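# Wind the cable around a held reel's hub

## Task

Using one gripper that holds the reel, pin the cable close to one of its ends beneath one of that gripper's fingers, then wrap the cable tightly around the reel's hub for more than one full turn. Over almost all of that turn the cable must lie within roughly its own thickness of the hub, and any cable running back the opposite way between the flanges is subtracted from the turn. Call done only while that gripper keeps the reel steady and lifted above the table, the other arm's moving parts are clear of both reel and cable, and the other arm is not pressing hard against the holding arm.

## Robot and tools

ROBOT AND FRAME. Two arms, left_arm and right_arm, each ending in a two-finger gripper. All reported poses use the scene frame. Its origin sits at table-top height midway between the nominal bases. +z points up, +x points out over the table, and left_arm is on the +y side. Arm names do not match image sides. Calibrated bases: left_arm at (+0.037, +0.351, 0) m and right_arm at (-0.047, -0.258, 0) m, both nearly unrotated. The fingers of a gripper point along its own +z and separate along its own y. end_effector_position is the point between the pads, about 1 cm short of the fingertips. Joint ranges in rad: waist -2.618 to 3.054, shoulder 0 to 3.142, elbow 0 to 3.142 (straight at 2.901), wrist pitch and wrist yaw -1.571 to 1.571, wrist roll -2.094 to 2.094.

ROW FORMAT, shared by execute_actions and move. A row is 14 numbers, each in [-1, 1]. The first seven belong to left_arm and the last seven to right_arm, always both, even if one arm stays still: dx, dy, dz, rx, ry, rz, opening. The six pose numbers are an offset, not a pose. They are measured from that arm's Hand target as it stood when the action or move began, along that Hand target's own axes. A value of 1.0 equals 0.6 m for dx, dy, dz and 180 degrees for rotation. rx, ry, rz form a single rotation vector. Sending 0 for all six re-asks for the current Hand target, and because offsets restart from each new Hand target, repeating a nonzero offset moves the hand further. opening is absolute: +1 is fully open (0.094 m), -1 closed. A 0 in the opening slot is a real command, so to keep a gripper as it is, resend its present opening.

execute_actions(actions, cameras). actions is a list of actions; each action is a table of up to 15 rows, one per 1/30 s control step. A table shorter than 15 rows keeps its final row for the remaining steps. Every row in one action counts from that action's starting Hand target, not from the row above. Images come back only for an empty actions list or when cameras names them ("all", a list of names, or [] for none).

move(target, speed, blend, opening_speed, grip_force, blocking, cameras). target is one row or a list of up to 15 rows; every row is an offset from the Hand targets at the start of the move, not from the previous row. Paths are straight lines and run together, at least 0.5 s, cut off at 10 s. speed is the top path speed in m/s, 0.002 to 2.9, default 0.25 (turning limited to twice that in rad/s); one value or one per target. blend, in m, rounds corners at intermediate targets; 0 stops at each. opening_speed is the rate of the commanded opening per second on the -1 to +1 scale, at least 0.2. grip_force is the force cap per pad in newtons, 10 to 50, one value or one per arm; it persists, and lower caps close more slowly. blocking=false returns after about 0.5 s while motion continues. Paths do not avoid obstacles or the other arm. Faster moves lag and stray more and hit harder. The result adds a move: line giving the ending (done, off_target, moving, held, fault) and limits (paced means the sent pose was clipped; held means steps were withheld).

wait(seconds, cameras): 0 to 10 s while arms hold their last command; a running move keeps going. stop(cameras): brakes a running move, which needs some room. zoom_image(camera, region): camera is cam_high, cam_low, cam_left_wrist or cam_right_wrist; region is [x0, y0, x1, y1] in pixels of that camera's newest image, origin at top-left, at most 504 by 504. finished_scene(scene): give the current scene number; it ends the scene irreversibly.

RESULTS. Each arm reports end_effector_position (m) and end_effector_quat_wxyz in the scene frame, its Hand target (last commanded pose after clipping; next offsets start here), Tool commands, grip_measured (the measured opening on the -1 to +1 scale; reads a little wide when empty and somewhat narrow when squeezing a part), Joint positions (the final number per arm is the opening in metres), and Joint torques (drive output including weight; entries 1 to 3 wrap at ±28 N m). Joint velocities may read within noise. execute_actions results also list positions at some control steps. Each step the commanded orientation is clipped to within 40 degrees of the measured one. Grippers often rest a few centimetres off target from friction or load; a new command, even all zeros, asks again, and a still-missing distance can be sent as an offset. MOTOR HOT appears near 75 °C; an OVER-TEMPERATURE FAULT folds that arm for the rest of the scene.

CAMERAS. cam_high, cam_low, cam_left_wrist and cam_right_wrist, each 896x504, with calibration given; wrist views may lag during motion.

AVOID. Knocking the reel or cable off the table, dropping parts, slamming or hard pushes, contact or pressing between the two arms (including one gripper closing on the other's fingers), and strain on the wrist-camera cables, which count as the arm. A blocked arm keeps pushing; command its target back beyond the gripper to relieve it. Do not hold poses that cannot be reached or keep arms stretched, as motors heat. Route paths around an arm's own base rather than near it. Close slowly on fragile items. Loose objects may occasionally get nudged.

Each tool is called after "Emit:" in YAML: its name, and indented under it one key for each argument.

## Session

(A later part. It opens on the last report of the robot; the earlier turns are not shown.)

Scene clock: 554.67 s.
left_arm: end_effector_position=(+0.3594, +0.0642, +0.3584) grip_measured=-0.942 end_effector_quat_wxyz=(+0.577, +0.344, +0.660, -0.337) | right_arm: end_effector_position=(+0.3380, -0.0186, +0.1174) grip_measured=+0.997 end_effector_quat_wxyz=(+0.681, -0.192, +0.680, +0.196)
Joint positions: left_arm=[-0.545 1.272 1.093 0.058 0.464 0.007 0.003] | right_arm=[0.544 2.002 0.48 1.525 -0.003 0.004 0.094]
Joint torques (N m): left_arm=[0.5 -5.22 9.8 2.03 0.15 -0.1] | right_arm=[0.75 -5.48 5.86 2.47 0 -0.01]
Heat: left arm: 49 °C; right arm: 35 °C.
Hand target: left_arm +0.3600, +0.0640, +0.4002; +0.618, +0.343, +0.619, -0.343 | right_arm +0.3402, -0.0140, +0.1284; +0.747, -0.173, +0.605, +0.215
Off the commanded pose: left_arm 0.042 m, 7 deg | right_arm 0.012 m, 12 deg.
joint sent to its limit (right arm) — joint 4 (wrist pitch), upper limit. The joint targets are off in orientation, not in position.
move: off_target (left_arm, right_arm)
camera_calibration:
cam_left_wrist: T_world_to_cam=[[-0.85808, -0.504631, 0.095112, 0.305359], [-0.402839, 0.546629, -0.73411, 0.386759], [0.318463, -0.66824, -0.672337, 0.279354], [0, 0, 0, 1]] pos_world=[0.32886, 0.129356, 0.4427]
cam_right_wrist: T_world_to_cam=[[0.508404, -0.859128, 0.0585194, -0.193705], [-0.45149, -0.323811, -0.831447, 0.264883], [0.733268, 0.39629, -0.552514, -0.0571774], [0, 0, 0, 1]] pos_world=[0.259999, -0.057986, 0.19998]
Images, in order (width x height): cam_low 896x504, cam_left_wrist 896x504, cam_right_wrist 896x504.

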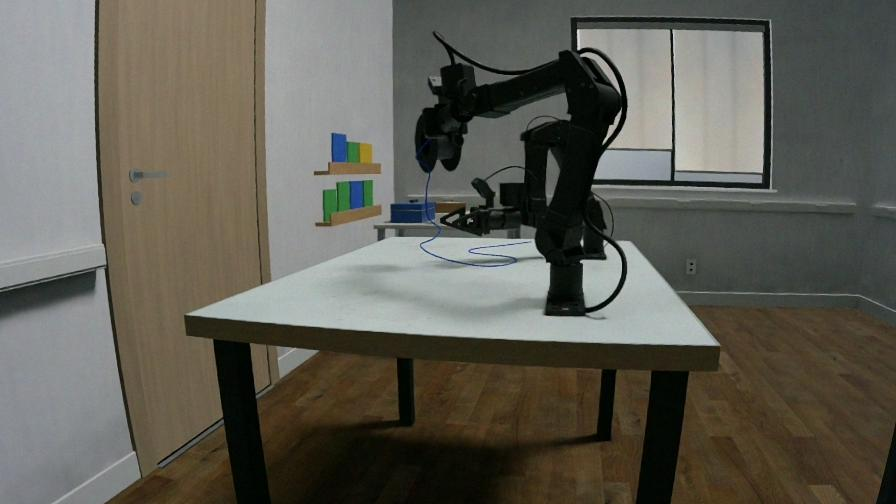

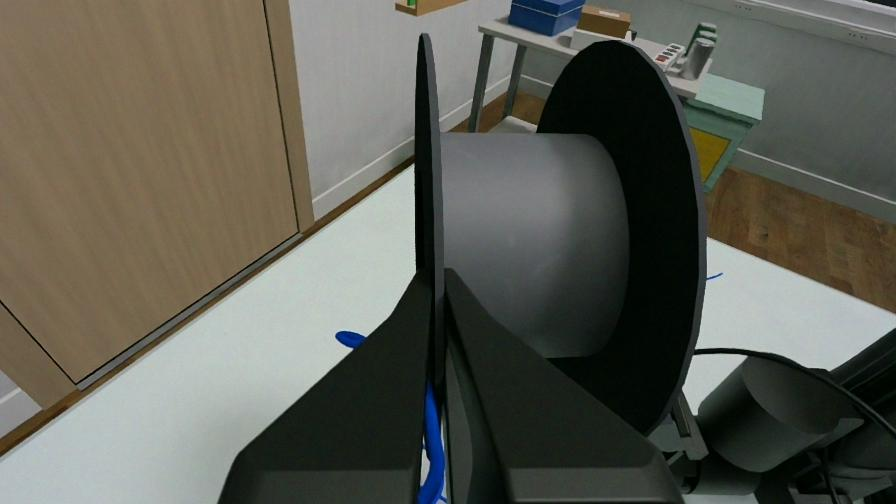

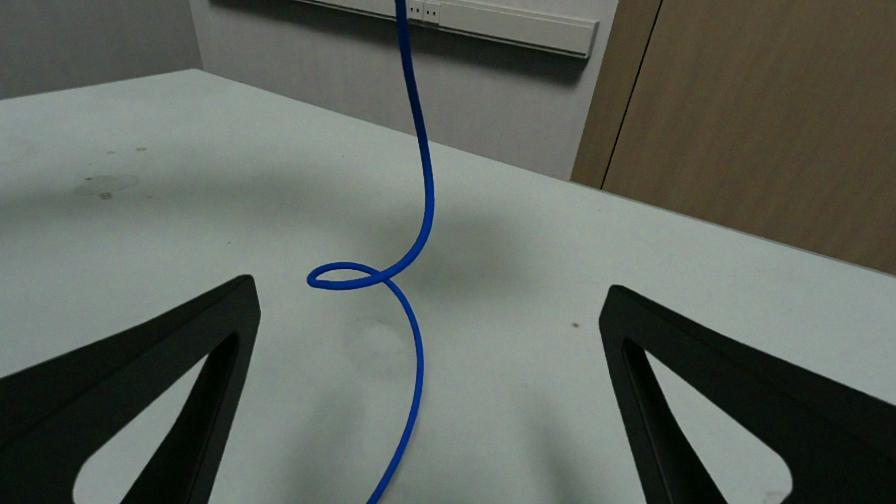

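Emit:
move:
  target: [0,0,0,0,0,0,-1,0.0183,0,0.0863,0,0,0,1]
  speed: 0.1
  cameras: ["cam_low","cam_right_wrist"]

Emit:
zoom_image:
  camera: "cam_low"
  region: [380, 80, 540, 280]

Scene clock: 556.80 s.
left_arm: end_effector_position=(+0.3594, +0.0642, +0.3584) grip_measured=-0.942 end_effector_quat_wxyz=(+0.577, +0.344, +0.660, -0.337) | right_arm: end_effector_position=(+0.3839, +0.0096, +0.1188) grip_measured=+0.997 end_effector_quat_wxyz=(+0.704, -0.185, +0.656, +0.202)
Joint positions: left_arm=[-0.545 1.272 1.093 0.058 0.464 0.007 0.003] | right_arm=[0.544 2.167 0.714 1.525 -0.002 0.004 0.094]
Joint torques (N m): left_arm=[0.49 -5.19 9.76 2.05 0.15 -0.08] | right_arm=[0.55 -6.99 6.23 2.46 -0.02 -0.1]
Heat: left arm: 49 °C; right arm: 35 °C.
Hand target: left_arm +0.3600, +0.0640, +0.4002; +0.618, +0.343, +0.619, -0.343 | right_arm +0.3851, +0.0141, +0.1283; +0.747, -0.173, +0.605, +0.215
Off the commanded pose: left_arm 0.042 m, 7 deg | right_arm 0.011 m, 8 deg.
joint sent to its limit (right arm) — joint 4 (wrist pitch), upper limit. The joint targets are off in orientation, not in position.
move: off_target (left_arm, right_arm)
camera_calibration:
cam_right_wrist: T_world_to_cam=[[0.504648, -0.861436, 0.0570931, -0.191235], [-0.401656, -0.292809, -0.867718, 0.280789], [0.764201, 0.41496, -0.493766, -0.12021], [0, 0, 0, 1]] pos_world=[0.301151, -0.0326372, 0.195208]
Images, in order (width x height): cam_low 896x504, cam_right_wrist 896x504.

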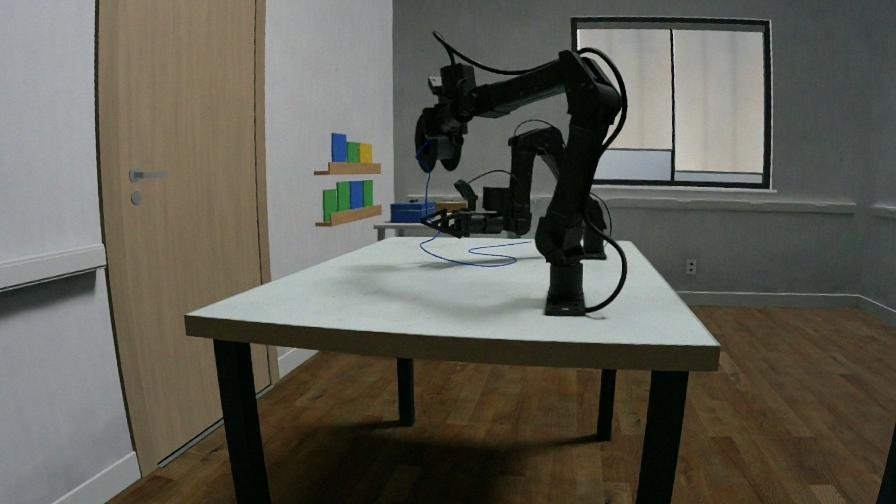

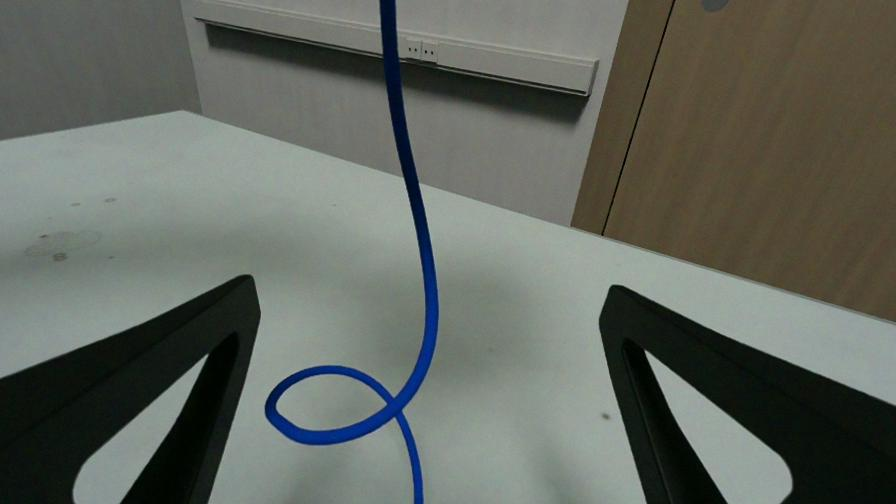

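Scaled by 2.520 from the camera's 896x504 image, which has a finer 1280x720 frame.

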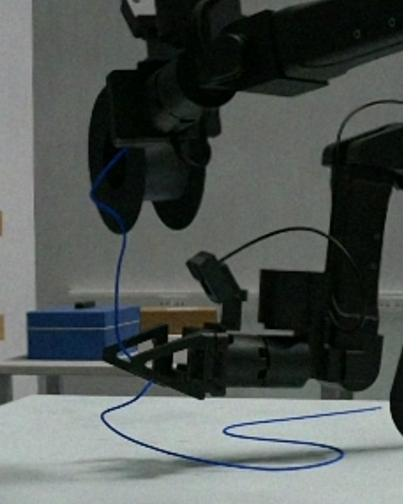

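Emit:
move:
  target: [0,0,0,0,0,0,-1,0,0,0,0,0,0,-1]
  speed: 0.1
  opening_speed: 1.0
  cameras: ["cam_low","cam_right_wrist"]

Emit:
zoom_image:
  camera: "cam_low"
  region: [380, 80, 540, 280]

Scene clock: 559.63 s.
left_arm: end_effector_position=(+0.3594, +0.0642, +0.3584) grip_measured=-0.942 end_effector_quat_wxyz=(+0.577, +0.344, +0.660, -0.337) | right_arm: end_effector_position=(+0.3839, +0.0096, +0.1188) grip_measured=-0.937 end_effector_quat_wxyz=(+0.704, -0.185, +0.656, +0.202)
Joint positions: left_arm=[-0.545 1.272 1.093 0.058 0.464 0.007 0.003] | right_arm=[0.544 2.167 0.714 1.525 -0.002 0.004 0.003]
Joint torques (N m): left_arm=[0.51 -5.22 9.77 2.03 0.16 -0.09] | right_arm=[0.62 -6.76 5.94 2.42 0.03 -0.02]
Heat: left arm: 49 °C; right arm: 35 °C.
Hand target: left_arm +0.3600, +0.0640, +0.4002; +0.618, +0.343, +0.619, -0.343 | right_arm +0.3851, +0.0141, +0.1283; +0.747, -0.173, +0.605, +0.215
Off the commanded pose: left_arm 0.042 m, 7 deg | right_arm 0.011 m, 8 deg.
joint sent to its limit (right arm) — joint 4 (wrist pitch), upper limit. The joint targets are off in orientation, not in position.
move: off_target (left_arm, right_arm)
camera_calibration:
cam_right_wrist: T_world_to_cam=[[0.504627, -0.861419, 0.0575194, -0.19126], [-0.401494, -0.293137, -0.867683, 0.280682], [0.764299, 0.414763, -0.49378, -0.120167], [0, 0, 0, 1]] pos_world=[0.301051, -0.0326356, 0.195208]
Images, in order (width x height): cam_low 896x504, cam_right_wrist 896x504.

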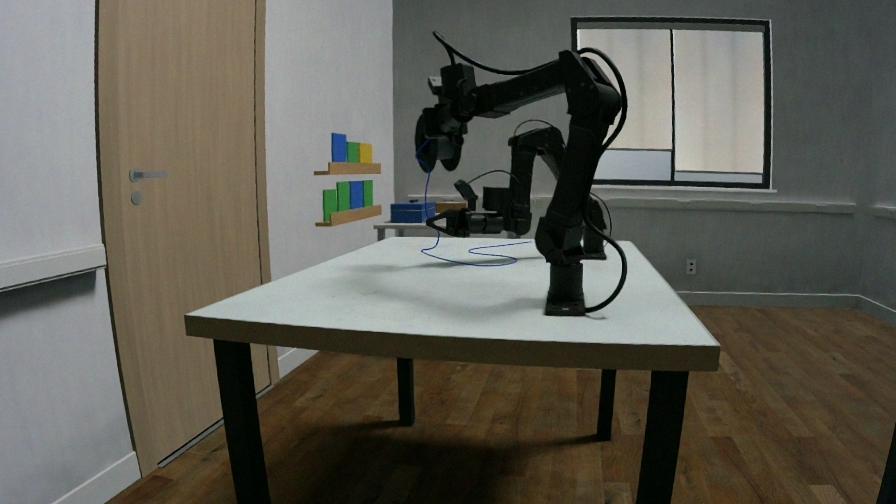

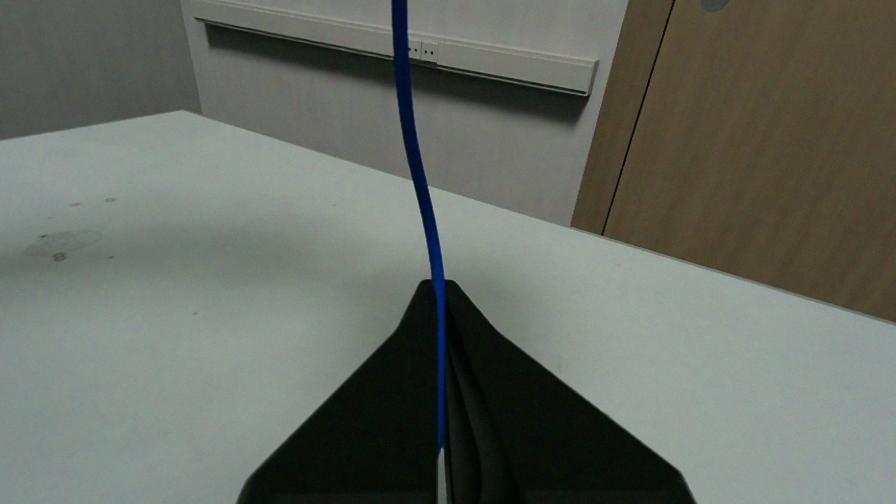

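Scaled by 2.520 from the camera's 896x504 image, which has a finer 1280x720 frame.

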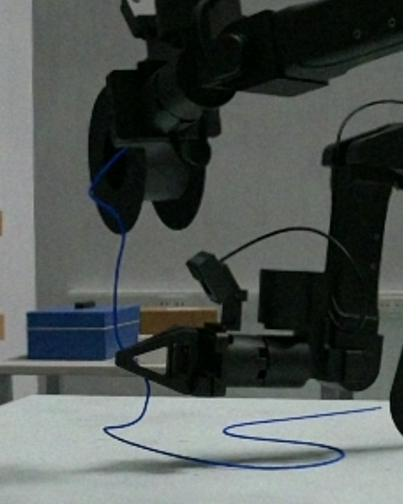

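Emit:
move:
  target: [0,0,0,0,0,0,-1,-0.05,0.0135,-0.0695,0,0.0667,0,-1]
  speed: 0.08
  cameras: ["all"]

Emit:
zoom_image:
  camera: "cam_low"
  region: [380, 80, 540, 280]

Emit:
zoom_image:
  camera: "cam_high"
  region: [390, 150, 560, 320]

Scene clock: 569.03 s.
left_arm: end_effector_position=(+0.3594, +0.0642, +0.3584) grip_measured=-0.942 end_effector_quat_wxyz=(+0.577, +0.344, +0.660, -0.337) | right_arm: end_effector_position=(+0.3455, -0.0042, +0.1462) grip_measured=-0.937 end_effector_quat_wxyz=(+0.681, -0.192, +0.679, +0.196)
Joint positions: left_arm=[-0.545 1.272 1.093 0.058 0.464 0.007 0.003] | right_arm=[0.573 1.884 0.546 1.343 0.026 0.004 0.003]
Joint torques (N m): left_arm=[0.53 -5.24 9.77 2.03 0.15 -0.08] | right_arm=[0.39 -9.1 3.59 1.79 0.06 -0.04]
Heat: left arm: 49 °C; right arm: 35 °C.
Hand target: left_arm +0.3600, +0.0640, +0.4002; +0.618, +0.343, +0.619, -0.343 | right_arm +0.3409, -0.0040, +0.1490; +0.680, -0.194, +0.680, +0.195
Off the commanded pose: left_arm 0.042 m, 7 deg | right_arm 0.005 m, 0 deg.
move: off_target (left_arm)
camera_calibration:
cam_left_wrist: T_world_to_cam=[[-0.85808, -0.504631, 0.095112, 0.305359], [-0.402839, 0.546629, -0.73411, 0.386759], [0.318463, -0.66824, -0.672337, 0.279354], [0, 0, 0, 1]] pos_world=[0.32886, 0.129356, 0.4427]
cam_right_wrist: T_world_to_cam=[[0.508277, -0.859161, 0.0591309, -0.186914], [-0.450161, -0.323593, -0.832252, 0.296504], [0.734173, 0.396396, -0.551235, -0.0528664], [0, 0, 0, 1]] pos_world=[0.267292, -0.043687, 0.228676]

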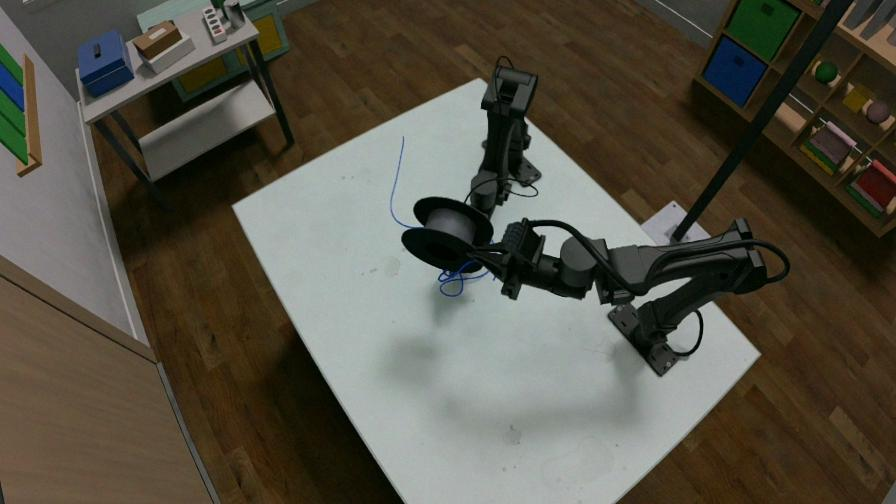

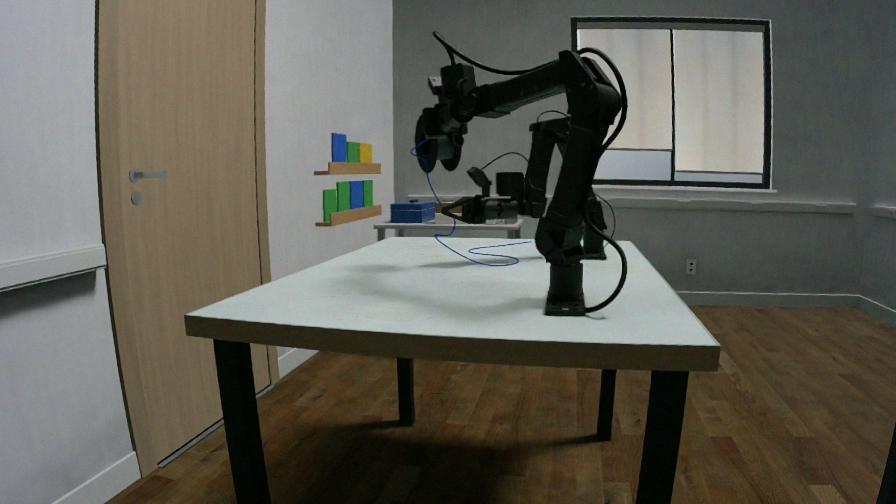

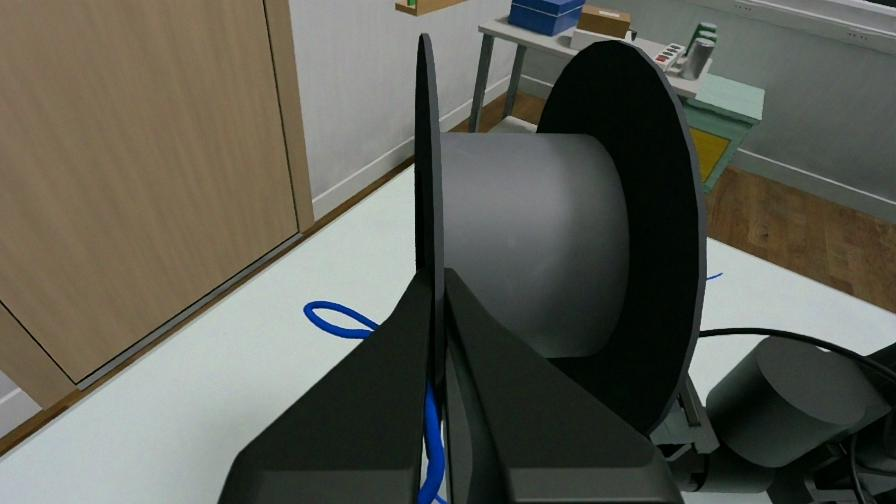

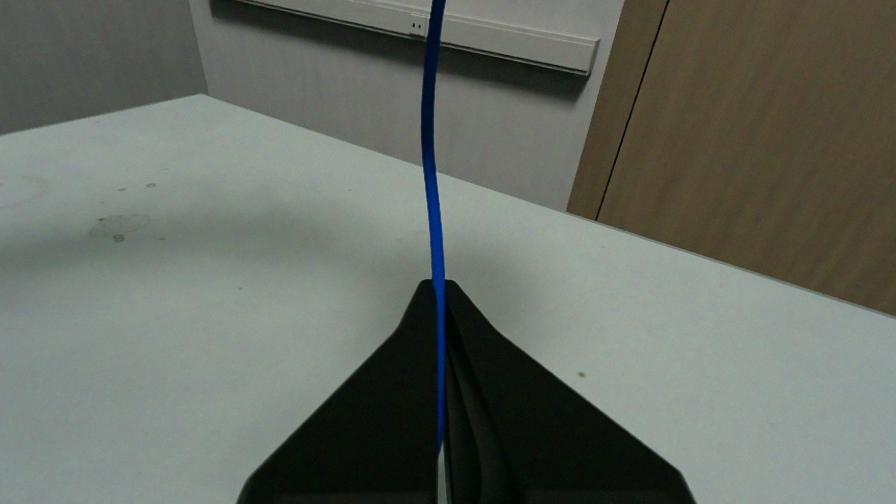

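Scaled by 2.520 from the camera's 896x504 image, which has a finer 1280x720 frame.

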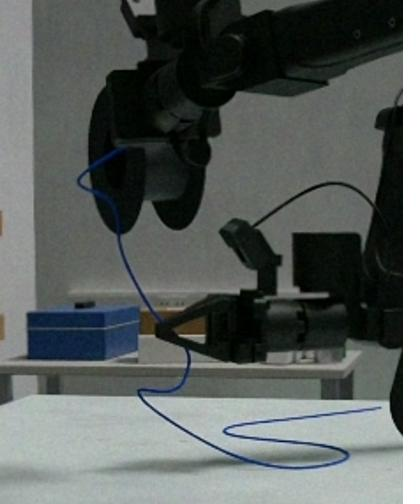

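Scaled by 2.965 from the camera's 896x504 image, which has a finer 1280x720 frame.

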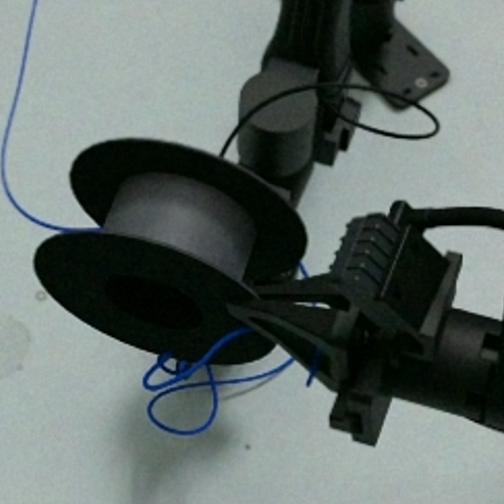

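Emit:
move:
  target: [0,0,0,0,0,0,-1,-0.101,0.128,-0.047,0,0,0,-1]
  speed: 0.08
  cameras: ["all"]

Emit:
zoom_image:
  camera: "cam_low"
  region: [380, 80, 540, 280]

Emit:
zoom_image:
  camera: "cam_high"
  region: [390, 150, 560, 320]

Scene clock: 572.73 s.
left_arm: end_effector_position=(+0.3594, +0.0642, +0.3584) grip_measured=-0.942 end_effector_quat_wxyz=(+0.577, +0.344, +0.660, -0.337) | right_arm: end_effector_position=(+0.2764, +0.0437, +0.1941) grip_measured=-0.937 end_effector_quat_wxyz=(+0.671, -0.200, +0.689, +0.190)
Joint positions: left_arm=[-0.545 1.272 1.093 0.058 0.464 0.007 0.003] | right_arm=[0.868 1.576 0.533 1.013 0.319 0.003 0.003]
Joint torques (N m): left_arm=[0.54 -5.23 9.77 2.02 0.15 -0.08] | right_arm=[0.47 -7.34 8.21 1.81 0.05 0]
Heat: left arm: 49 °C; right arm: 35 °C.
Hand target: left_arm +0.3600, +0.0640, +0.4002; +0.618, +0.343, +0.619, -0.343 | right_arm +0.2764, +0.0460, +0.2097; +0.680, -0.194, +0.680, +0.195
Off the commanded pose: left_arm 0.042 m, 7 deg | right_arm 0.016 m, 2 deg.
move: off_target (left_arm, right_arm)
camera_calibration:
cam_left_wrist: T_world_to_cam=[[-0.85808, -0.504631, 0.095112, 0.305359], [-0.402839, 0.546629, -0.73411, 0.386759], [0.318463, -0.66824, -0.672337, 0.279354], [0, 0, 0, 1]] pos_world=[0.32886, 0.129356, 0.4427]
cam_right_wrist: T_world_to_cam=[[0.51201, -0.85613, 0.0699114, -0.116647], [-0.467489, -0.346011, -0.813468, 0.322849], [0.720624, 0.383821, -0.577392, 0.0146583], [0, 0, 0, 1]] pos_world=[0.200089, 0.00621821, 0.279246]

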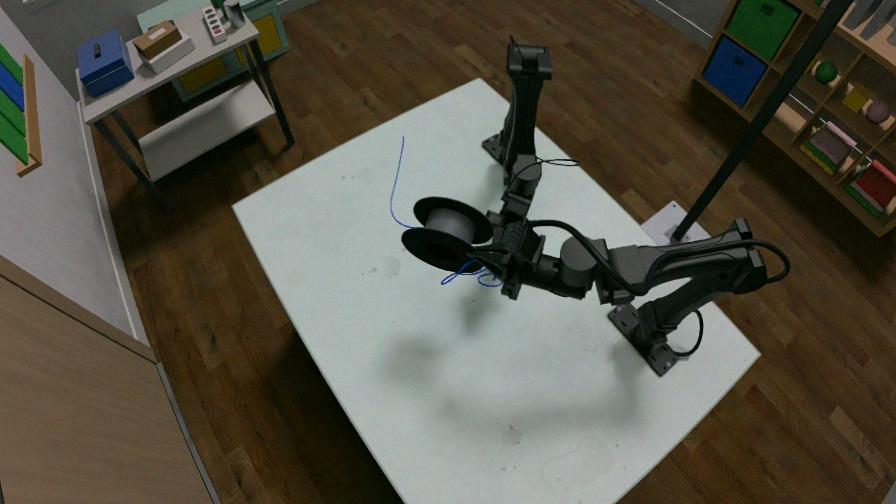

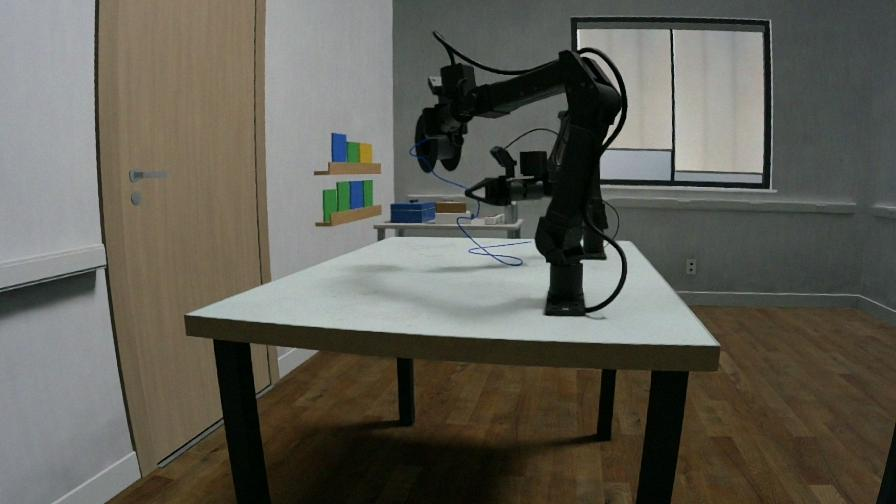

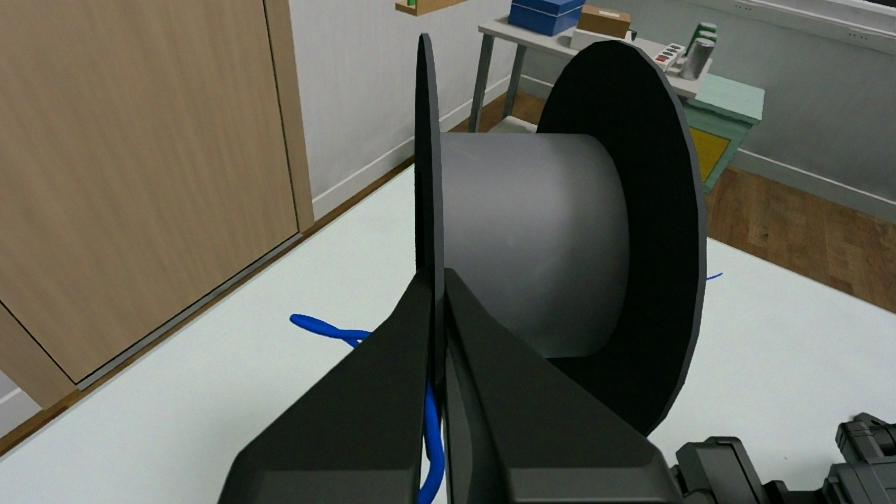

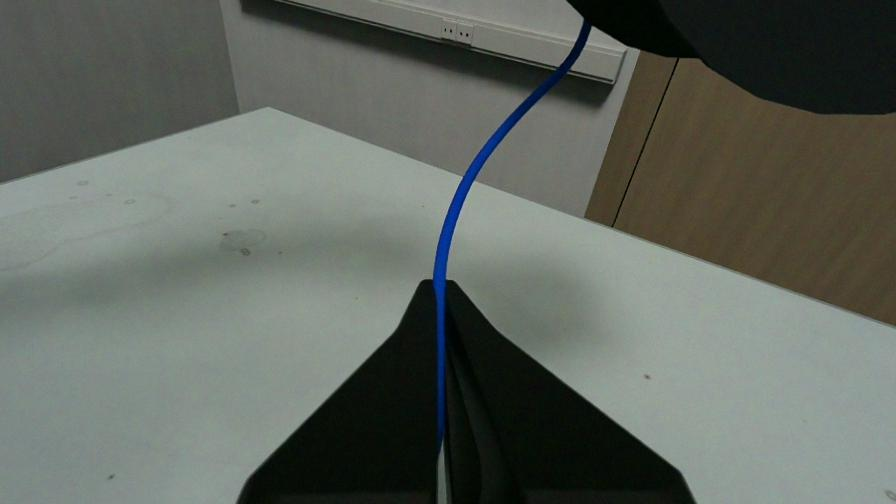

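Scaled by 2.520 from the camera's 896x504 image, which has a finer 1280x720 frame.

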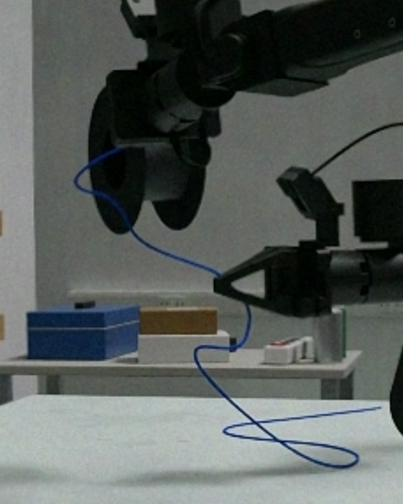

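Scaled by 2.965 from the camera's 896x504 image, which has a finer 1280x720 frame.

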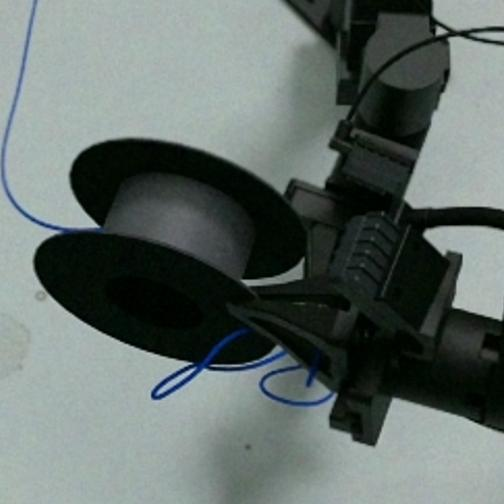

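Emit:
move:
  target: [0,0,0,0,0,0,-1,-0.17,0.062,-0.007,0,0,0,-1]
  speed: 0.06
  cameras: ["all"]

Emit:
zoom_image:
  camera: "cam_low"
  region: [380, 80, 540, 280]

Emit:
zoom_image:
  camera: "cam_high"
  region: [390, 150, 560, 320]

Scene clock: 575.87 s.
left_arm: end_effector_position=(+0.3594, +0.0642, +0.3584) grip_measured=-0.942 end_effector_quat_wxyz=(+0.577, +0.344, +0.660, -0.337) | right_arm: end_effector_position=(+0.2557, +0.0755, +0.2895) grip_measured=-0.937 end_effector_quat_wxyz=(+0.669, -0.203, +0.691, +0.186)
Joint positions: left_arm=[-0.545 1.272 1.093 0.058 0.464 0.007 0.003] | right_arm=[0.998 1.384 0.825 0.518 0.449 0.003 0.003]
Joint torques (N m): left_arm=[0.49 -5.26 9.76 2.04 0.15 -0.09] | right_arm=[0.47 -7.09 10.7 1.76 0.04 -0.06]
Heat: left arm: 50 °C; right arm: 35 °C.
Hand target: left_arm +0.3600, +0.0640, +0.4002; +0.618, +0.343, +0.619, -0.343 | right_arm +0.2531, +0.0753, +0.3117; +0.680, -0.194, +0.680, +0.195
Off the commanded pose: left_arm 0.042 m, 7 deg | right_arm 0.022 m, 2 deg.
move: off_target (left_arm, right_arm)
camera_calibration:
cam_left_wrist: T_world_to_cam=[[-0.85808, -0.504631, 0.095112, 0.305359], [-0.402839, 0.546629, -0.73411, 0.386759], [0.318463, -0.66824, -0.672337, 0.279354], [0, 0, 0, 1]] pos_world=[0.32886, 0.129356, 0.4427]
cam_right_wrist: T_world_to_cam=[[0.511952, -0.85543, 0.0783918, -0.0879947], [-0.469858, -0.355252, -0.808102, 0.401562], [0.719123, 0.376876, -0.583803, 0.0751263], [0, 0, 0, 1]] pos_world=[0.179701, 0.0390693, 0.37526]

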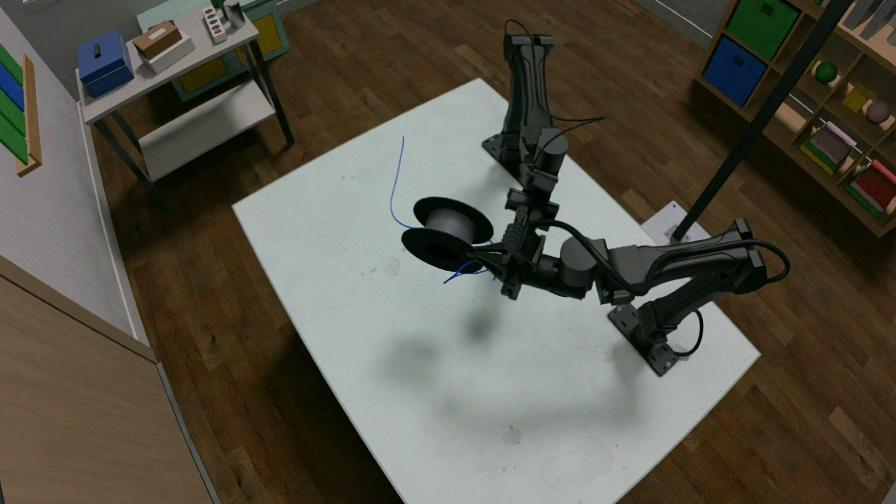

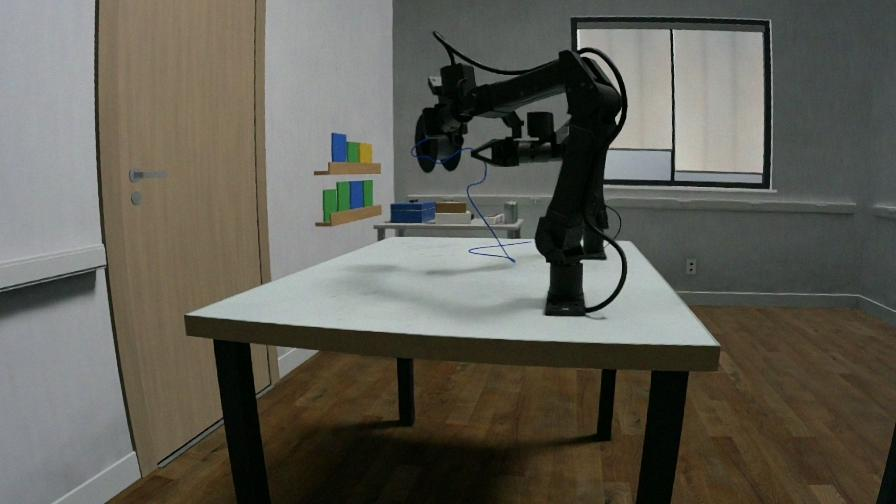

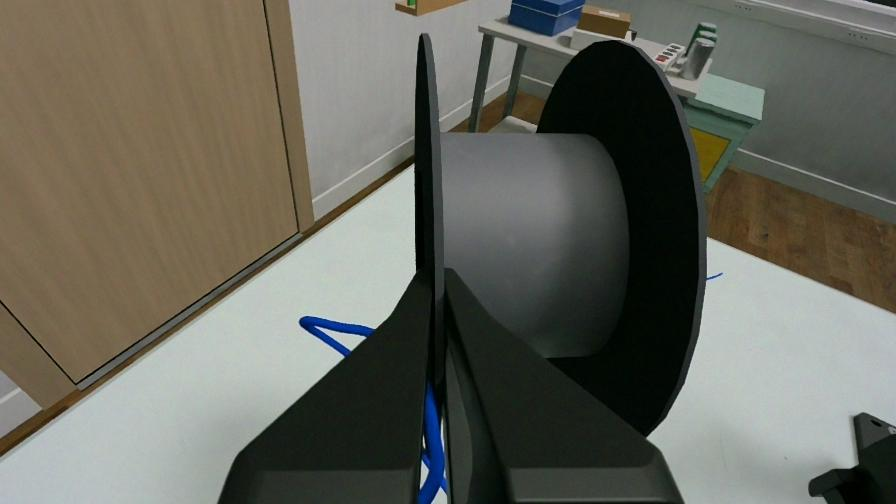

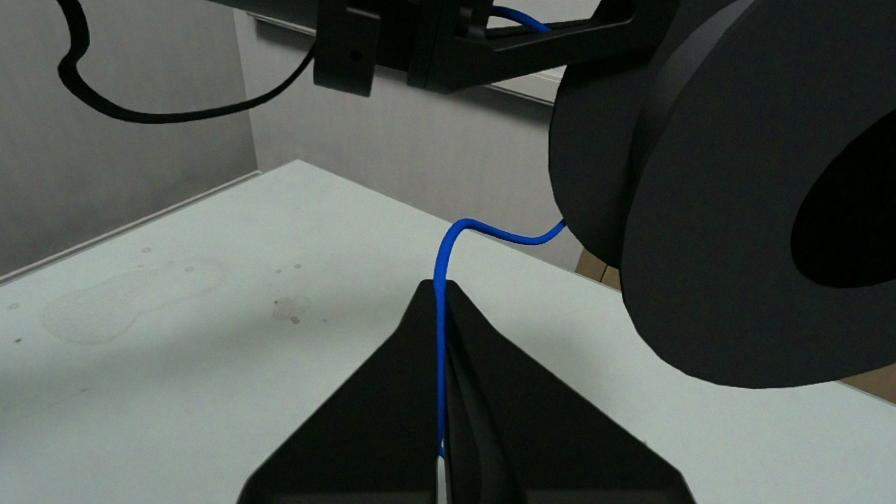

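Scaled by 2.520 from the camera's 896x504 image, which has a finer 1280x720 frame.

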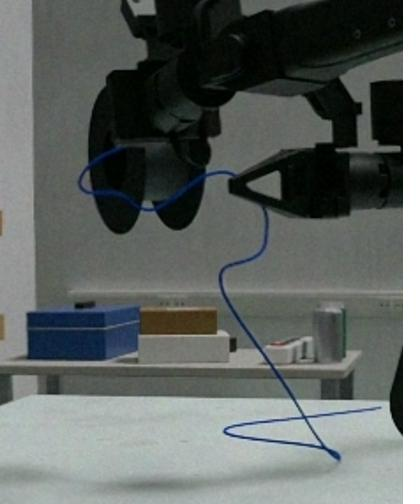

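Scaled by 2.965 from the camera's 896x504 image, which has a finer 1280x720 frame.

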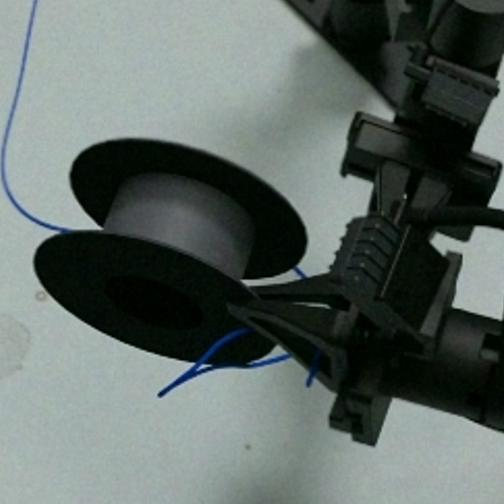

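Emit:
move:
  target: [0,0,0,0,0,0,-1,-0.1655,-0.009,-0.005,0,0,-0.08,-1]
  speed: 0.06
  cameras: ["all"]

Emit:
zoom_image:
  camera: "cam_low"
  region: [380, 80, 540, 280]

Emit:
zoom_image:
  camera: "cam_high"
  region: [390, 150, 560, 320]

Scene clock: 580.10 s.
left_arm: end_effector_position=(+0.3594, +0.0642, +0.3584) grip_measured=-0.942 end_effector_quat_wxyz=(+0.577, +0.344, +0.660, -0.337) | right_arm: end_effector_position=(+0.2557, +0.0753, +0.3889) grip_measured=-0.937 end_effector_quat_wxyz=(+0.687, -0.288, +0.659, +0.100)
Joint positions: left_arm=[-0.545 1.272 1.093 0.058 0.464 0.007 0.003] | right_arm=[0.998 1.338 1.188 0.11 0.449 -0.25 0.003]
Joint torques (N m): left_arm=[0.54 -5.22 9.77 2.02 0.15 -0.08] | right_arm=[-0.28 -6.37 10.97 1.7 -0.04 -0.02]
Heat: left arm: 50 °C; right arm: 36 °C.
Hand target: left_arm +0.3600, +0.0640, +0.4002; +0.618, +0.343, +0.619, -0.343 | right_arm +0.2534, +0.0690, +0.4111; +0.699, -0.278, +0.650, +0.108
Off the commanded pose: left_arm 0.042 m, 7 deg | right_arm 0.023 m, 2 deg.
move: off_target (left_arm, right_arm)
camera_calibration:
cam_left_wrist: T_world_to_cam=[[-0.85808, -0.504631, 0.095112, 0.305359], [-0.402839, 0.546629, -0.73411, 0.386759], [0.318463, -0.66824, -0.672337, 0.279354], [0, 0, 0, 1]] pos_world=[0.32886, 0.129356, 0.4427]
cam_right_wrist: T_world_to_cam=[[0.492152, -0.807605, 0.324902, -0.190377], [-0.359721, -0.528551, -0.768917, 0.451488], [0.792709, 0.26155, -0.55064, 0.110217], [0, 0, 0, 1]] pos_world=[0.168734, 0.0560582, 0.469701]

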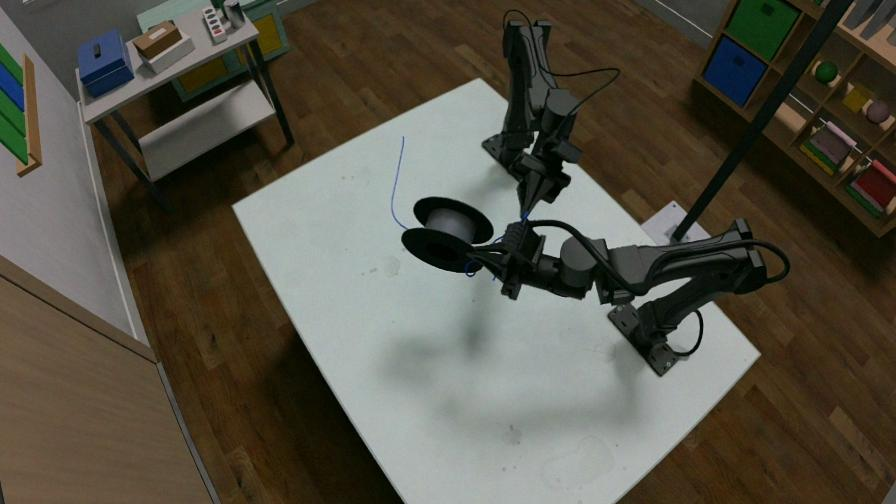

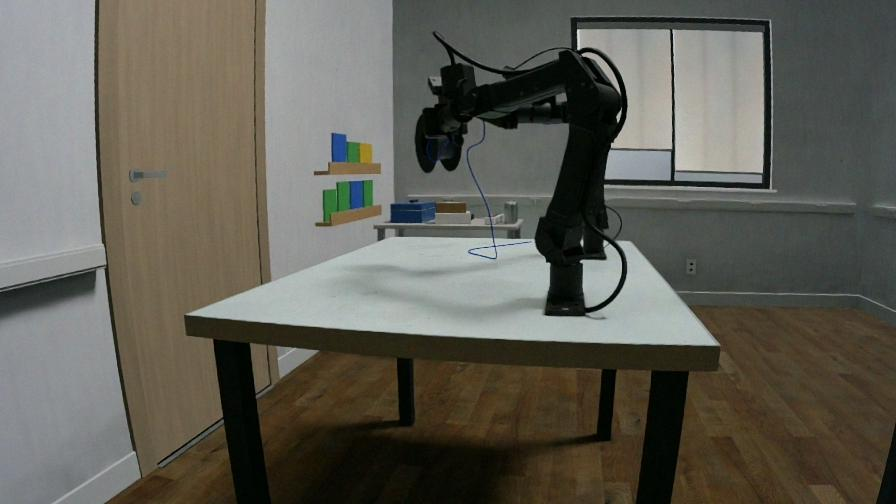

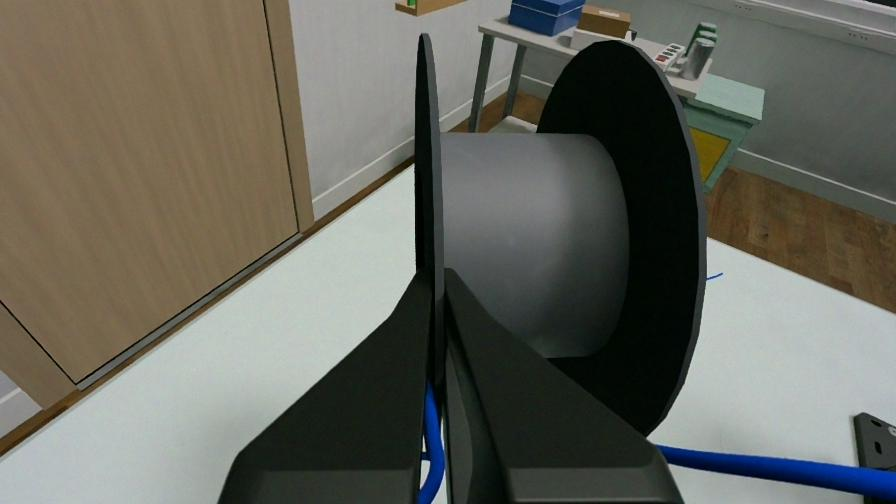

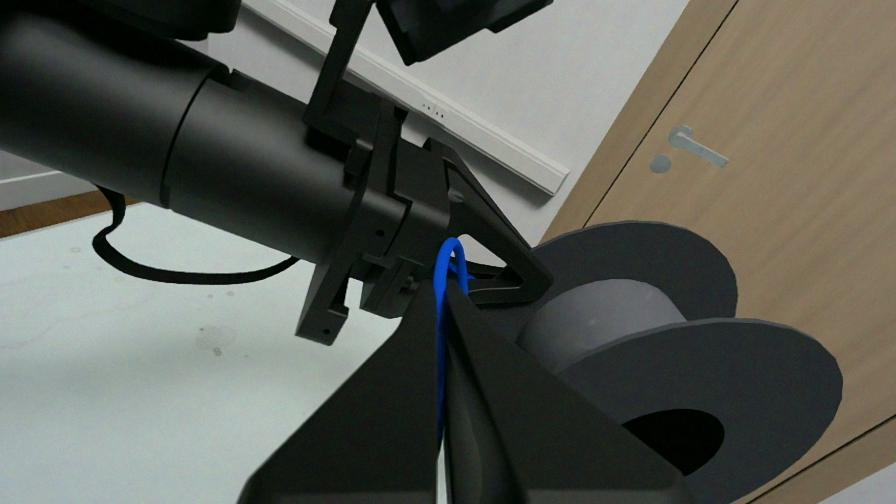

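Scaled by 2.520 from the camera's 896x504 image, which has a finer 1280x720 frame.

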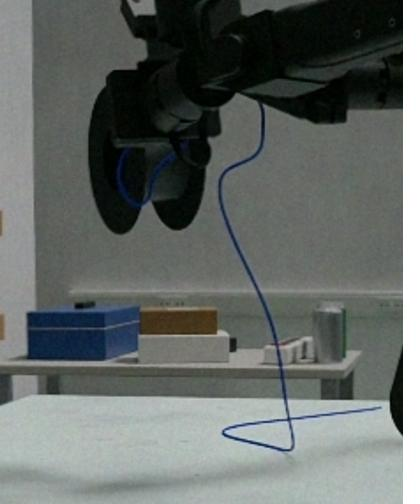

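Scaled by 2.965 from the camera's 896x504 image, which has a finer 1280x720 frame.

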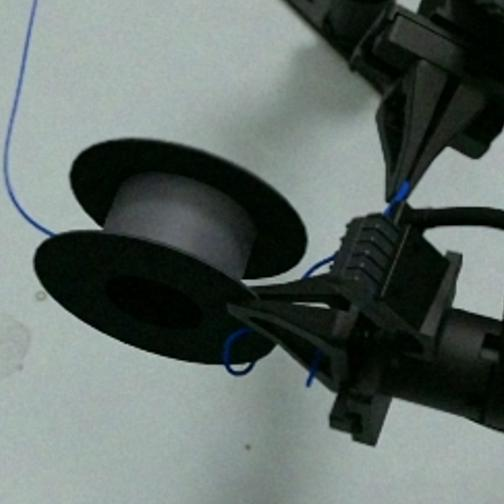

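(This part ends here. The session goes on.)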